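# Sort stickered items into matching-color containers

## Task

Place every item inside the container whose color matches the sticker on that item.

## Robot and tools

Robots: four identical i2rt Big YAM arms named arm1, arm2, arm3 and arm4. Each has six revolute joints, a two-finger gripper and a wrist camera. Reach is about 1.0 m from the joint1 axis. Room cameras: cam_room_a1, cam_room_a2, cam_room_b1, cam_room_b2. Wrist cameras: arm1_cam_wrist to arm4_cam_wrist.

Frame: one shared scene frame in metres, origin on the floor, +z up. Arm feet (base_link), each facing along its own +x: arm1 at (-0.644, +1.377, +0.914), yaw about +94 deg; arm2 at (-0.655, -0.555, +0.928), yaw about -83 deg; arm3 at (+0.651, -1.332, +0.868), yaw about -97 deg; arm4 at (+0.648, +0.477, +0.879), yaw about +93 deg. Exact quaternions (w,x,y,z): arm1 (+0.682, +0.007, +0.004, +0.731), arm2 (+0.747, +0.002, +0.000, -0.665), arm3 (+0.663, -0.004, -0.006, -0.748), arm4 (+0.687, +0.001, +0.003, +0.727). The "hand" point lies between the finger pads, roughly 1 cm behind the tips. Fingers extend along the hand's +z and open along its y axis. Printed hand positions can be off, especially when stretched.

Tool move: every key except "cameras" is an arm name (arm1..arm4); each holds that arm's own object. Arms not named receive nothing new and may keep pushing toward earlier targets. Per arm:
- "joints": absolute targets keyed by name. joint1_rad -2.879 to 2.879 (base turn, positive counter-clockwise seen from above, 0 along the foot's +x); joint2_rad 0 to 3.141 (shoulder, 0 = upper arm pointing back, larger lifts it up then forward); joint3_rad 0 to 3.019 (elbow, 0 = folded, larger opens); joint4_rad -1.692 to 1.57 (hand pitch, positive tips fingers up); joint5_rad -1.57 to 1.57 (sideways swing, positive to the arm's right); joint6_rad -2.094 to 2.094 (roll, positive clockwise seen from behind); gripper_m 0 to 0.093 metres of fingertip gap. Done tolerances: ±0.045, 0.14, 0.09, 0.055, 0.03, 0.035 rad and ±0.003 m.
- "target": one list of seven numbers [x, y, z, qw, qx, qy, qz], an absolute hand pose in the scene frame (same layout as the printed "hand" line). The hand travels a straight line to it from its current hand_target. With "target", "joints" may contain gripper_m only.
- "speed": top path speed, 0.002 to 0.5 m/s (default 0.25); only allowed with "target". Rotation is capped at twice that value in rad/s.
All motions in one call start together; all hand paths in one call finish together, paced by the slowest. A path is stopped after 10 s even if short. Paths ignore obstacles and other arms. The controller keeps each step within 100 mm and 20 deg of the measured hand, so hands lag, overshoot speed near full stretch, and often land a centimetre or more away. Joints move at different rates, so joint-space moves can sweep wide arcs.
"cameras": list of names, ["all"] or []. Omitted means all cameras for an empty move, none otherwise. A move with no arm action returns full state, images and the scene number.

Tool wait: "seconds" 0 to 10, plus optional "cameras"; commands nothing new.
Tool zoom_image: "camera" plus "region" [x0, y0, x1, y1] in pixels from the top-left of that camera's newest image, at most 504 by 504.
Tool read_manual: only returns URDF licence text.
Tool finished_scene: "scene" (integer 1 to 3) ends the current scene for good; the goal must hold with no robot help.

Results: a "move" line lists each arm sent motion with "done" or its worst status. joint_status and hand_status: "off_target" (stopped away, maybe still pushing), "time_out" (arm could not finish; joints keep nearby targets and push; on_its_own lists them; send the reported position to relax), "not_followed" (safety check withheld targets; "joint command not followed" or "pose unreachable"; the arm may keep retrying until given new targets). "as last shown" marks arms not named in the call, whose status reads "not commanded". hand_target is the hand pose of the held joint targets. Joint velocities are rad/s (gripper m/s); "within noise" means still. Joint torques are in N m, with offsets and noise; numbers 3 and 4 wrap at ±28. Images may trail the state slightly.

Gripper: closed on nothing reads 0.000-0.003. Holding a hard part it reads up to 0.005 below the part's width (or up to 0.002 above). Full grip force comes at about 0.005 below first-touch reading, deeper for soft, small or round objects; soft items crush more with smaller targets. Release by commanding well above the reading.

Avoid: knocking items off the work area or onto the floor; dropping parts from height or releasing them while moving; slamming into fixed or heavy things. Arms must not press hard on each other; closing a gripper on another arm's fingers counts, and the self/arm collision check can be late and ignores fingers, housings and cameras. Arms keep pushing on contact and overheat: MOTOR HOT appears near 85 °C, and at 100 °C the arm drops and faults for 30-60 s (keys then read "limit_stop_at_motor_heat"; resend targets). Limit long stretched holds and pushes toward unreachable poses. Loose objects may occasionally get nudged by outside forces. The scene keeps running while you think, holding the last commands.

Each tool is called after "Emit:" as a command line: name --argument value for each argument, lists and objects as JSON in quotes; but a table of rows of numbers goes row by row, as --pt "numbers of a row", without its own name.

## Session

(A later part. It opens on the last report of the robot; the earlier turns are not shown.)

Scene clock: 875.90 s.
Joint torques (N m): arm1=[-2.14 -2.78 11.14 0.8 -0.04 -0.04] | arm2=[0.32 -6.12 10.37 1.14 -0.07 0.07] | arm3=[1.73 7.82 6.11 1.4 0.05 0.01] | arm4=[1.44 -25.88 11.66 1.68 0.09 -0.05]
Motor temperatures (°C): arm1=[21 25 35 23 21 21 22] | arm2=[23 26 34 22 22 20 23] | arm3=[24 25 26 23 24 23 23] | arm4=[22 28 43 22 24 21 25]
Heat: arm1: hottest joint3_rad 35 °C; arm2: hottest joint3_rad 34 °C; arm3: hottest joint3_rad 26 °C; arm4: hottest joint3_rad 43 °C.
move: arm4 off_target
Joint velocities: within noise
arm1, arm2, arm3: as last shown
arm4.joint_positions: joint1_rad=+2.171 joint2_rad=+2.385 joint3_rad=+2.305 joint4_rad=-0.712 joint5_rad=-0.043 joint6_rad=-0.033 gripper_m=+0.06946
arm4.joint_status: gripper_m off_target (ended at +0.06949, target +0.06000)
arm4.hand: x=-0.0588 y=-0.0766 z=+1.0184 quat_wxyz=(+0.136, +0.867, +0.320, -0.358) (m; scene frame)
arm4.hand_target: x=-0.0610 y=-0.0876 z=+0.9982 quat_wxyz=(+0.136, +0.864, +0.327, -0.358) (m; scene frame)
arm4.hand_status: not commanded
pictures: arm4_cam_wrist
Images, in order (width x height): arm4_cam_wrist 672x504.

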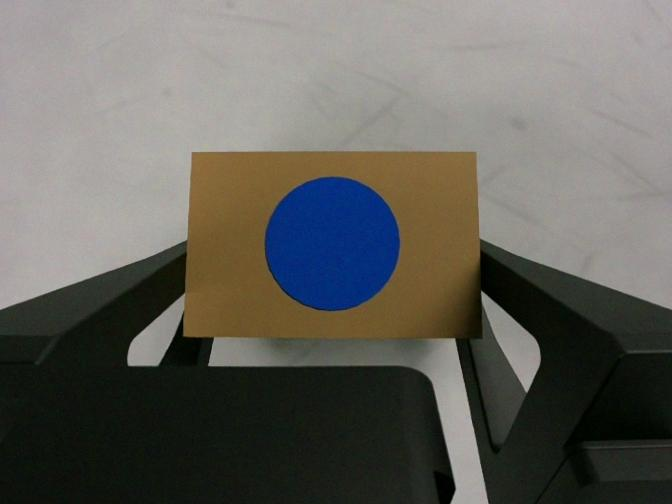

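Emit:
move --arm4 '{"target": [-0.047, -0.078, 1.065, -0.1356, -0.8639, -0.3273, 0.3579], "speed": 0.1}'

Emit:
move --arm4 '{"target": [0.10, 0.055, 1.10, -0.1356, -0.8639, -0.3273, 0.3579], "speed": 0.2}'

Emit:
move --arm4 '{"target": [0.37, 0.265, 1.16, -0.1262, -0.8722, -0.3046, 0.3613], "speed": 0.25}' --cameras '["arm4_cam_wrist"]'

Emit:
move --arm4 '{"joints": {"joint1_rad": -1.817, "joint2_rad": 0.921, "joint3_rad": 1.192, "joint4_rad": -1.3, "joint5_rad": 0, "joint6_rad": 0}}'

Emit:
move --arm4 '{"target": [1.16, 0.38, 0.88, 0.2408, 0.0922, 0.9659, -0.0230], "speed": 0.25}' --cameras '["arm4_cam_wrist", "cam_room_a2"]'

Scene clock: 892.93 s.
Joint torques (N m): arm1=[-2.61 -3.02 11.12 0.92 -0.04 -0.02] | arm2=[0.26 -6.01 10.35 1.17 -0.06 0.07] | arm3=[2.08 7.59 6.06 1.39 0.03 0.02] | arm4=[1.96 -31.5 11.86 0.79 0.11 -0.04]
Motor temperatures (°C): arm1=[21 25 35 23 21 21 22] | arm2=[23 25 34 22 22 20 23] | arm3=[24 25 26 23 24 23 23] | arm4=[22 28 41 22 24 21 26]
Heat: arm1: hottest joint3_rad 35 °C; arm2: hottest joint3_rad 34 °C; arm3: hottest joint3_rad 26 °C; arm4: hottest joint3_rad 41 °C.
move: arm4 off_target
Joint velocities: within noise
arm1, arm2, arm3: as last shown
arm4.joint_positions: joint1_rad=+2.171 joint2_rad=+2.361 joint3_rad=+2.305 joint4_rad=-0.783 joint5_rad=-0.043 joint6_rad=-0.033 gripper_m=+0.06946
arm4.joint_status: not commanded
arm4.hand: x=-0.0484 y=-0.0686 z=+1.0275 quat_wxyz=(+0.130, +0.875, +0.323, -0.337) (m; scene frame)
arm4.hand_target: x=-0.0463 y=-0.0772 z=+1.0648 quat_wxyz=(+0.136, +0.864, +0.327, -0.358) (m; scene frame)
arm4.hand_status: off_target (0.039 m and 2.8 deg from the pose sent, 0.048 m and 0.9 deg at the start)
pictures: none

Scene clock: 894.57 s.
Joint torques (N m): arm1=[-2.49 -2.37 11.17 0.87 -0.03 -0.05] | arm2=[0.44 -6.12 10.36 1.14 -0.06 0.08] | arm3=[1.96 7.65 6.11 1.42 0.05 0.02] | arm4=[-0.09 -20.84 9.1 1.69 -0.06 -0.1]
Motor temperatures (°C): arm1=[21 25 35 23 21 21 22] | arm2=[23 25 34 22 22 20 23] | arm3=[24 25 26 23 24 23 23] | arm4=[22 28 41 22 24 21 26]
Heat: arm1: hottest joint3_rad 35 °C; arm2: hottest joint3_rad 34 °C; arm3: hottest joint3_rad 26 °C; arm4: hottest joint3_rad 41 °C.
move: arm4 off_target
Joint velocities: within noise
arm1, arm2, arm3: as last shown
arm4.joint_positions: joint1_rad=+2.167 joint2_rad=+1.744 joint3_rad=+1.468 joint4_rad=-0.548 joint5_rad=-0.054 joint6_rad=-0.043 gripper_m=+0.06946
arm4.joint_status: not commanded
arm4.hand: x=+0.1061 y=+0.0519 z=+1.0892 quat_wxyz=(+0.134, +0.870, +0.326, -0.343) (m; scene frame)
arm4.hand_target: x=+0.1003 y=+0.0550 z=+1.0999 quat_wxyz=(+0.135, +0.864, +0.327, -0.358) (m; scene frame)
arm4.hand_status: off_target (0.013 m and 1.8 deg from the pose sent, 0.206 m and 2.8 deg at the start)
pictures: none

Scene clock: 896.60 s.
Joint torques (N m): arm1=[-2.43 -2.32 11.07 0.98 -0.05 -0.04] | arm2=[0.44 -6.01 10.36 1.14 -0.05 0.07] | arm3=[2.08 7.47 6.12 1.37 0.04 0.02] | arm4=[0.26 -2.37 9.48 0.8 0.18 0.2]
Motor temperatures (°C): arm1=[21 25 35 23 21 21 22] | arm2=[23 25 34 22 22 20 23] | arm3=[24 25 26 23 24 23 23] | arm4=[22 28 41 22 24 21 26]
Heat: arm1: hottest joint3_rad 35 °C; arm2: hottest joint3_rad 34 °C; arm3: hottest joint3_rad 26 °C; arm4: hottest joint3_rad 41 °C.
move: arm4 done
Joint velocities: within noise
arm1.joint_positions: joint1_rad=-2.258 joint2_rad=+0.958 joint3_rad=+0.685 joint4_rad=-0.791 joint5_rad=-0.013 joint6_rad=-0.004 gripper_m=+0.08496
arm1.joint_status: not commanded
arm1.hand: x=-0.3571 y=+1.1766 z=+1.0684 quat_wxyz=(-0.233, -0.291, -0.925, +0.072) (m; scene frame)
arm1.hand_target: x=-0.3600 y=+1.1750 z=+1.0699 quat_wxyz=(-0.231, -0.292, -0.925, +0.073) (m; scene frame)
arm1.hand_status: not commanded
arm2.joint_positions: joint1_rad=+2.139 joint2_rad=+0.956 joint3_rad=+0.669 joint4_rad=-0.825 joint5_rad=+0.002 joint6_rad=-0.001 gripper_m=+0.08992
arm2.joint_status: not commanded
arm2.hand: x=-0.3952 y=-0.3443 z=+1.0780 quat_wxyz=(-0.216, +0.327, -0.917, -0.077) (m; scene frame)
arm2.hand_target: x=-0.4000 y=-0.3499 z=+1.0701 quat_wxyz=(-0.204, +0.326, -0.920, -0.072) (m; scene frame)
arm2.hand_status: not commanded
arm3: as last shown
arm4.joint_positions: joint1_rad=+2.166 joint2_rad=+0.754 joint3_rad=+0.801 joint4_rad=-0.818 joint5_rad=-0.023 joint6_rad=-0.034 gripper_m=+0.06946
arm4.joint_status: not commanded
arm4.hand: x=+0.3717 y=+0.2620 z=+1.1659 quat_wxyz=(+0.129, +0.865, +0.314, -0.371) (m; scene frame)
arm4.hand_target: x=+0.3701 y=+0.2651 z=+1.1600 quat_wxyz=(+0.126, +0.872, +0.305, -0.361) (m; scene frame)
arm4.hand_status: done (0.007 m and 1.7 deg from the pose sent, 0.347 m and 3.3 deg at the start)
pictures: arm4_cam_wrist
Images, in order (width x height): arm4_cam_wrist 672x504.

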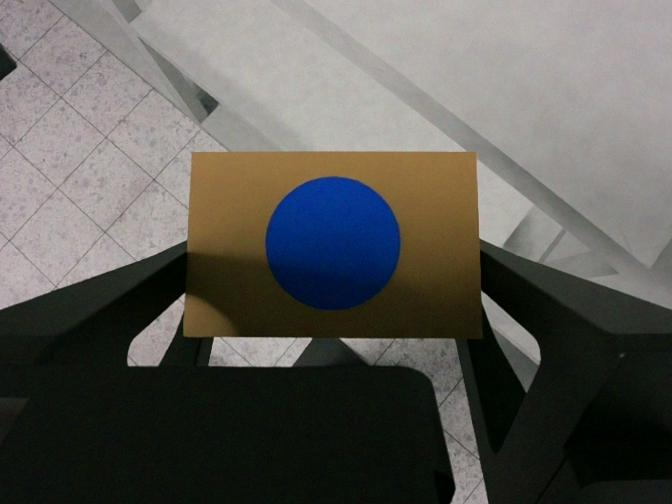

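Scene clock: 899.23 s.
Joint torques (N m): arm1=[-2.96 -2.32 11.17 0.64 -0.02 -0.07] | arm2=[0.44 -6.07 10.36 1.17 -0.05 0.07] | arm3=[2.08 7.59 6.15 1.36 0.04 0.01] | arm4=[0.73 -5.77 11.54 0.39 0.01 0.13]
Motor temperatures (°C): arm1=[21 25 35 23 21 21 22] | arm2=[23 25 34 22 22 20 23] | arm3=[24 25 26 23 24 23 23] | arm4=[22 27 41 22 24 21 26]
Heat: arm1: hottest joint3_rad 35 °C; arm2: hottest joint3_rad 34 °C; arm3: hottest joint3_rad 26 °C; arm4: hottest joint3_rad 41 °C.
move: arm4 done
Joint velocities: within noise
arm1, arm2, arm3: as last shown
arm4.joint_positions: joint1_rad=-1.814 joint2_rad=+0.928 joint3_rad=+1.157 joint4_rad=-1.290 joint5_rad=+0.002 joint6_rad=-0.011 gripper_m=+0.06953
arm4.joint_status: all done
arm4.hand: x=+0.9856 y=+0.4140 z=+1.2223 quat_wxyz=(-0.249, -0.085, -0.964, +0.028) (m; scene frame)
arm4.hand_target: x=+0.9861 y=+0.4135 z=+1.2406 quat_wxyz=(-0.264, -0.091, -0.960, +0.027) (m; scene frame)
arm4.hand_status: not commanded
pictures: none

Scene clock: 901.53 s.
Joint torques (N m): arm1=[-3.02 -3.02 11.21 0.84 -0.03 -0.04] | arm2=[0.32 -5.95 10.33 1.16 -0.06 0.07] | arm3=[2.2 7.47 6.12 1.39 0.04 0.02] | arm4=[0.73 -14.86 8.88 1.32 -0.03 0.17]
Motor temperatures (°C): arm1=[21 25 35 23 21 21 22] | arm2=[23 25 34 22 22 20 23] | arm3=[24 25 26 23 24 23 23] | arm4=[22 27 41 22 24 21 26]
Heat: arm1: hottest joint3_rad 35 °C; arm2: hottest joint3_rad 34 °C; arm3: hottest joint3_rad 26 °C; arm4: hottest joint3_rad 41 °C.
move: arm4 off_target
Joint velocities: within noise
arm1, arm2, arm3: as last shown
arm4.joint_positions: joint1_rad=-1.814 joint2_rad=+1.702 joint3_rad=+0.858 joint4_rad=-0.291 joint5_rad=+0.001 joint6_rad=-0.008 gripper_m=+0.06953
arm4.joint_status: not commanded
arm4.hand: x=+1.1362 y=+0.3842 z=+0.8638 quat_wxyz=(-0.213, -0.087, -0.973, +0.023) (m; scene frame)
arm4.hand_target: x=+1.1589 y=+0.3802 z=+0.8807 quat_wxyz=(-0.241, -0.092, -0.966, +0.023) (m; scene frame)
arm4.hand_status: off_target (0.029 m and 3.3 deg from the pose sent, 0.386 m and 1.4 deg at the start)
pictures: arm4_cam_wrist, cam_room_a2
Images, in order (width x height): arm4_cam_wrist 672x504, cam_room_a2 672x504.

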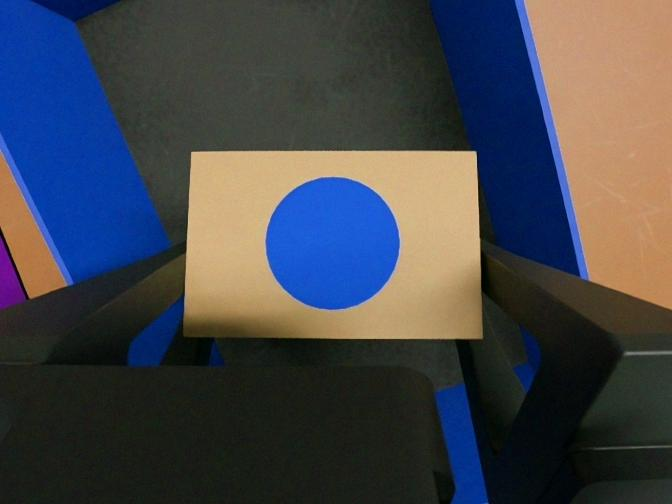

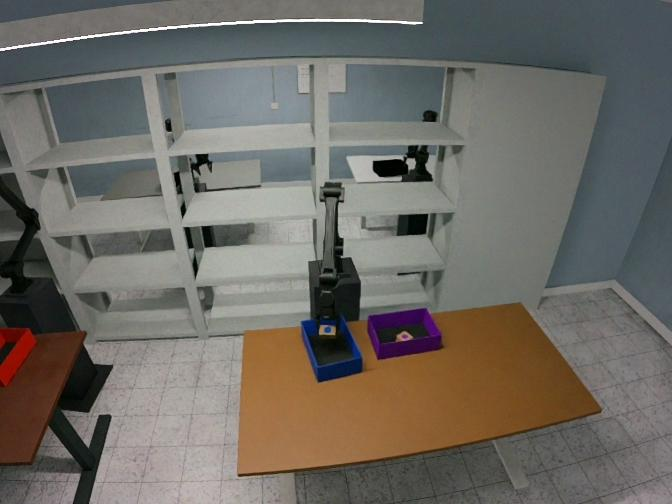

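Emit:
move --arm4 '{"target": [1.163, 0.378, 0.775, 0.2408, 0.0922, 0.9659, -0.0230], "speed": 0.12}' --cameras '["arm4_cam_wrist"]'

Emit:
move --arm4 '{"target": [1.163, 0.378, 0.748, 0.2408, 0.0922, 0.9659, -0.0230], "speed": 0.08}'

Emit:
move --arm4 '{"target": [1.163, 0.378, 0.735, 0.2408, 0.0922, 0.9659, -0.0230], "speed": 0.06}' --cameras '["arm4_cam_wrist", "cam_room_a2"]'

Scene clock: 909.83 s.
Joint torques (N m): arm1=[-2.08 -3.49 11 0.77 -0.04 -0.02] | arm2=[0.44 -6.12 10.36 1.18 -0.06 0.07] | arm3=[1.96 7.71 6.16 1.4 0.04 0.01] | arm4=[-0.09 -15.27 5.91 1.37 -0.01 0.16]
Motor temperatures (°C): arm1=[21 25 35 23 21 21 22] | arm2=[23 25 34 22 22 20 23] | arm3=[24 25 26 23 24 23 23] | arm4=[22 27 40 22 24 21 26]
Heat: arm1: hottest joint3_rad 35 °C; arm2: hottest joint3_rad 34 °C; arm3: hottest joint3_rad 26 °C; arm4: hottest joint3_rad 40 °C.
move: arm4 off_target
Joint velocities: within noise
arm1, arm2: as last shown
arm3.joint_positions: joint1_rad=+1.740 joint2_rad=+0.275 joint3_rad=+1.298 joint4_rad=-1.647 joint5_rad=+0.000 joint6_rad=-0.007 gripper_m=+0.09402
arm3.joint_status: not commanded
arm3.hand: x=+0.7264 y=-1.3217 z=+1.3475 quat_wxyz=(-0.456, +0.028, -0.889, -0.004) (m; scene frame)
arm3.hand_target: x=+0.7262 y=-1.3211 z=+1.3474 quat_wxyz=(-0.455, +0.029, -0.890, -0.007) (m; scene frame)
arm3.hand_status: not commanded
arm4.joint_positions: joint1_rad=-1.814 joint2_rad=+1.948 joint3_rad=+0.858 joint4_rad=-0.010 joint5_rad=+0.000 joint6_rad=-0.008 gripper_m=+0.06953
arm4.joint_status: not commanded
arm4.hand: x=+1.1518 y=+0.3810 z=+0.7748 quat_wxyz=(-0.230, -0.086, -0.969, +0.025) (m; scene frame)
arm4.hand_target: x=+1.1627 y=+0.3780 z=+0.7752 quat_wxyz=(-0.241, -0.092, -0.966, +0.023) (m; scene frame)
arm4.hand_status: off_target (0.012 m and 1.5 deg from the pose sent, 0.093 m and 3.3 deg at the start)
pictures: arm4_cam_wrist
Images, in order (width x height): arm4_cam_wrist 672x504.

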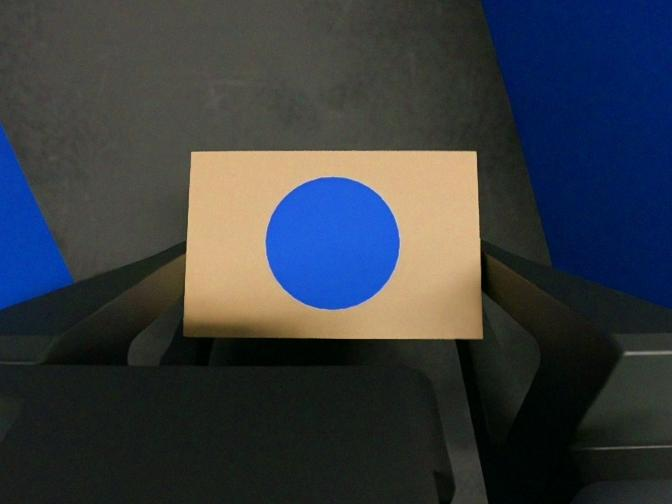

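Scene clock: 910.87 s.
Joint torques (N m): arm1=[-2.67 -3.31 11.08 0.94 -0.05 -0.06] | arm2=[0.32 -6.01 10.36 1.16 -0.05 0.05] | arm3=[1.9 7.77 6.08 1.42 0.04 0.01] | arm4=[0.38 -15.33 5.79 1.36 -0.02 0.13]
Motor temperatures (°C): arm1=[21 25 35 23 21 21 22] | arm2=[23 25 34 22 22 20 23] | arm3=[24 25 26 23 24 23 23] | arm4=[22 27 40 22 24 21 26]
Heat: arm1: hottest joint3_rad 35 °C; arm2: hottest joint3_rad 34 °C; arm3: hottest joint3_rad 26 °C; arm4: hottest joint3_rad 40 °C.
move: arm4 off_target
Joint velocities: within noise
arm1, arm2, arm3: as last shown
arm4.joint_positions: joint1_rad=-1.814 joint2_rad=+2.016 joint3_rad=+0.858 joint4_rad=+0.056 joint5_rad=+0.000 joint6_rad=-0.008 gripper_m=+0.06953
arm4.joint_status: not commanded
arm4.hand: x=+1.1496 y=+0.3813 z=+0.7487 quat_wxyz=(-0.229, -0.086, -0.969, +0.024) (m; scene frame)
arm4.hand_target: x=+1.1626 y=+0.3781 z=+0.7484 quat_wxyz=(-0.241, -0.092, -0.966, +0.023) (m; scene frame)
arm4.hand_status: off_target (0.014 m and 1.6 deg from the pose sent, 0.029 m and 1.5 deg at the start)
pictures: none

Scene clock: 911.83 s.
Joint torques (N m): arm1=[-2.43 -3.02 10.99 0.84 -0.07 -0.04] | arm2=[0.32 -6.12 10.33 1.16 -0.06 0.07] | arm3=[1.85 7.65 6.12 1.39 0.04 0.02] | arm4=[0.5 -13.45 5.6 1.32 0.02 0.14]
Motor temperatures (°C): arm1=[21 25 35 23 21 21 22] | arm2=[23 25 35 22 22 20 23] | arm3=[24 25 26 23 24 23 23] | arm4=[22 27 40 22 24 21 26]
Heat: arm1: hottest joint3_rad 35 °C; arm2: hottest joint3_rad 35 °C; arm3: hottest joint3_rad 26 °C; arm4: hottest joint3_rad 40 °C.
move: arm4 off_target
Joint velocities: within noise
arm1, arm2, arm3: as last shown
arm4.joint_positions: joint1_rad=-1.814 joint2_rad=+2.032 joint3_rad=+0.864 joint4_rad=+0.093 joint5_rad=-0.002 joint6_rad=-0.008 gripper_m=+0.06953
arm4.joint_status: not commanded
arm4.hand: x=+1.1573 y=+0.3801 z=+0.7471 quat_wxyz=(-0.242, -0.086, -0.966, +0.025) (m; scene frame)
arm4.hand_target: x=+1.1626 y=+0.3781 z=+0.7353 quat_wxyz=(-0.241, -0.092, -0.966, +0.023) (m; scene frame)
arm4.hand_status: off_target (0.014 m and 0.8 deg from the pose sent, 0.019 m and 1.6 deg at the start)
pictures: arm4_cam_wrist, cam_room_a2
Images, in order (width x height): arm4_cam_wrist 672x504, cam_room_a2 672x504.

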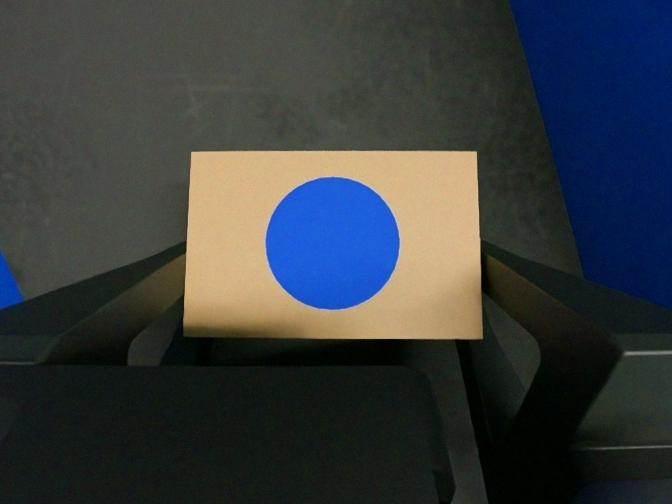

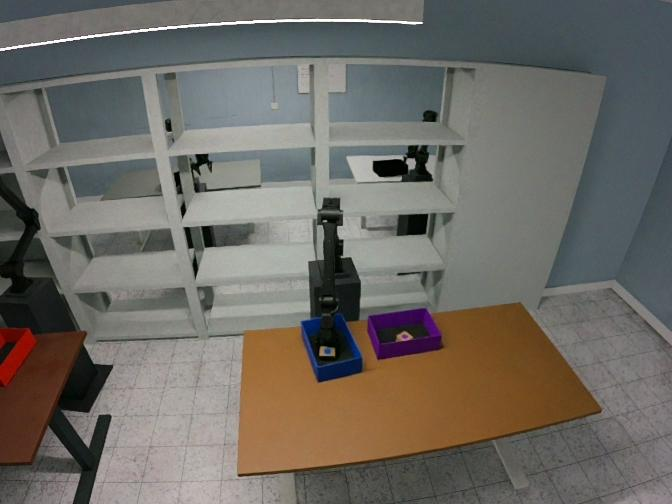

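Emit:
move --arm4 '{"target": [1.160, 0.378, 0.745, 0.2408, 0.0922, 0.9659, -0.0230], "speed": 0.06}'

Emit:
move --arm4 '{"joints": {"gripper_m": 0.09}}'

Emit:
move --arm4 '{"target": [1.13, 0.382, 0.88, 0.2408, 0.0922, 0.9659, -0.0230], "speed": 0.15}' --cameras '["arm4_cam_wrist", "cam_room_a2"]'

Scene clock: 916.70 s.
Joint torques (N m): arm1=[-2.43 -2.49 11.3 0.99 -0.06 -0.02] | arm2=[0.32 -5.95 10.37 1.2 -0.07 0.07] | arm3=[1.96 7.53 6.15 1.39 0.04 0.01] | arm4=[0.32 -16.21 4.89 0.62 0.03 0.13]
Motor temperatures (°C): arm1=[21 24 35 23 21 21 22] | arm2=[23 25 35 22 22 20 23] | arm3=[24 25 26 23 24 23 23] | arm4=[22 27 39 22 24 21 26]
Heat: arm1: hottest joint3_rad 35 °C; arm2: hottest joint3_rad 35 °C; arm3: hottest joint3_rad 26 °C; arm4: hottest joint3_rad 39 °C.
move: arm4 done
Joint velocities: within noise
arm1, arm2, arm3: as last shown
arm4.joint_positions: joint1_rad=-1.814 joint2_rad=+2.032 joint3_rad=+0.864 joint4_rad=+0.093 joint5_rad=-0.002 joint6_rad=-0.008 gripper_m=+0.06953
arm4.joint_status: not commanded
arm4.hand: x=+1.1573 y=+0.3801 z=+0.7471 quat_wxyz=(-0.242, -0.086, -0.966, +0.025) (m; scene frame)
arm4.hand_target: x=+1.1601 y=+0.3780 z=+0.7451 quat_wxyz=(-0.241, -0.092, -0.966, +0.023) (m; scene frame)
arm4.hand_status: done (0.004 m and 0.8 deg from the pose sent, 0.004 m and 0.7 deg at the start)
pictures: none

Scene clock: 917.20 s.
Joint torques (N m): arm1=[-2.9 -3.25 11.3 0.9 -0.03 -0.04] | arm2=[0.26 -6.12 10.35 1.2 -0.06 0.07] | arm3=[2.02 7.53 6.15 1.39 0.04 0] | arm4=[0.62 -16.79 4.83 0.51 -0.01 0.11]
Motor temperatures (°C): arm1=[21 24 35 23 21 21 22] | arm2=[23 25 35 22 22 20 23] | arm3=[24 25 26 23 24 23 23] | arm4=[22 27 39 22 24 21 26]
Heat: arm1: hottest joint3_rad 35 °C; arm2: hottest joint3_rad 35 °C; arm3: hottest joint3_rad 26 °C; arm4: hottest joint3_rad 39 °C.
move: arm4 done
Joint velocities: within noise
arm1, arm2, arm3: as last shown
arm4.joint_positions: joint1_rad=-1.814 joint2_rad=+2.032 joint3_rad=+0.864 joint4_rad=+0.093 joint5_rad=-0.002 joint6_rad=-0.008 gripper_m=+0.08992
arm4.joint_status: all done
arm4.hand: x=+1.1573 y=+0.3801 z=+0.7471 quat_wxyz=(-0.242, -0.086, -0.966, +0.025) (m; scene frame)
arm4.hand_target: x=+1.1601 y=+0.3780 z=+0.7451 quat_wxyz=(-0.241, -0.092, -0.966, +0.023) (m; scene frame)
arm4.hand_status: not commanded
pictures: none

Scene clock: 918.77 s.
Joint torques (N m): arm1=[-2.55 -2.9 11.12 0.83 -0.1 -0.01] | arm2=[0.5 -6.07 10.32 1.17 -0.05 0.07] | arm3=[2.02 7.65 6.12 1.37 0.04 0.02] | arm4=[-0.03 -13.92 6.04 0.39 -0.06 0.07]
Motor temperatures (°C): arm1=[21 24 35 23 21 21 22] | arm2=[23 25 35 22 22 20 23] | arm3=[24 25 26 23 24 23 23] | arm4=[22 27 38 22 24 21 26]
Heat: arm1: hottest joint3_rad 35 °C; arm2: hottest joint3_rad 35 °C; arm3: hottest joint3_rad 26 °C; arm4: hottest joint3_rad 38 °C.
move: arm4 done
Joint velocities: within noise
arm1.joint_positions: joint1_rad=-2.258 joint2_rad=+0.958 joint3_rad=+0.685 joint4_rad=-0.791 joint5_rad=-0.013 joint6_rad=-0.004 gripper_m=+0.08496
arm1.joint_status: not commanded
arm1.hand: x=-0.3571 y=+1.1766 z=+1.0684 quat_wxyz=(-0.233, -0.291, -0.925, +0.072) (m; scene frame)
arm1.hand_target: x=-0.3600 y=+1.1750 z=+1.0699 quat_wxyz=(-0.231, -0.292, -0.925, +0.073) (m; scene frame)
arm1.hand_status: not commanded
arm2.joint_positions: joint1_rad=+2.139 joint2_rad=+0.956 joint3_rad=+0.669 joint4_rad=-0.825 joint5_rad=+0.002 joint6_rad=-0.001 gripper_m=+0.08992
arm2.joint_status: not commanded
arm2.hand: x=-0.3952 y=-0.3443 z=+1.0780 quat_wxyz=(-0.216, +0.327, -0.917, -0.077) (m; scene frame)
arm2.hand_target: x=-0.4000 y=-0.3499 z=+1.0701 quat_wxyz=(-0.204, +0.326, -0.920, -0.072) (m; scene frame)
arm2.hand_status: not commanded
arm3: as last shown
arm4.joint_positions: joint1_rad=-1.814 joint2_rad=+1.642 joint3_rad=+0.816 joint4_rad=-0.236 joint5_rad=-0.003 joint6_rad=-0.008 gripper_m=+0.08992
arm4.joint_status: not commanded
arm4.hand: x=+1.1354 y=+0.3851 z=+0.8830 quat_wxyz=(-0.248, -0.086, -0.965, +0.025) (m; scene frame)
arm4.hand_target: x=+1.1299 y=+0.3821 z=+0.8800 quat_wxyz=(-0.241, -0.092, -0.966, +0.023) (m; scene frame)
arm4.hand_status: done (0.007 m and 1.2 deg from the pose sent, 0.136 m and 0.7 deg at the start)
pictures: arm4_cam_wrist, cam_room_a2
Images, in order (width x height): arm4_cam_wrist 672x504, cam_room_a2 672x504.

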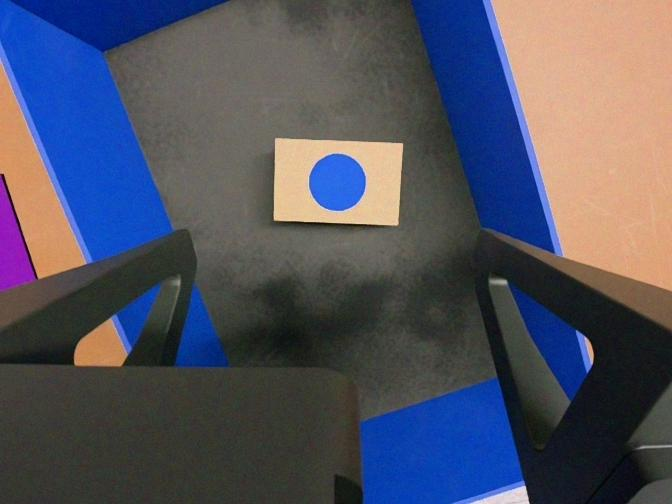

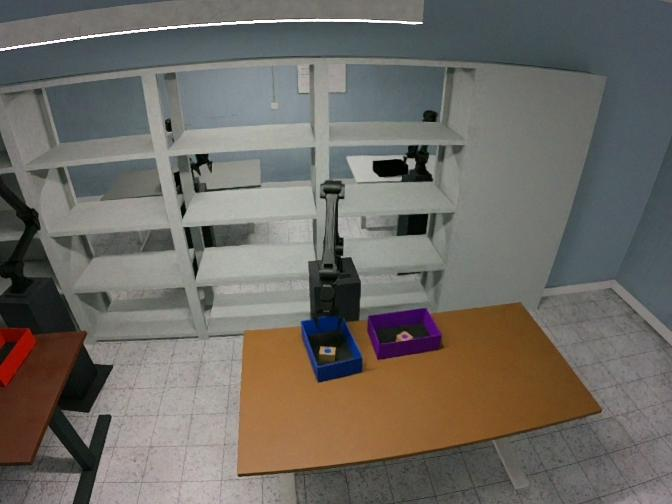

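Emit:
finished_scene --scene 1

The scene is finished: the task was done.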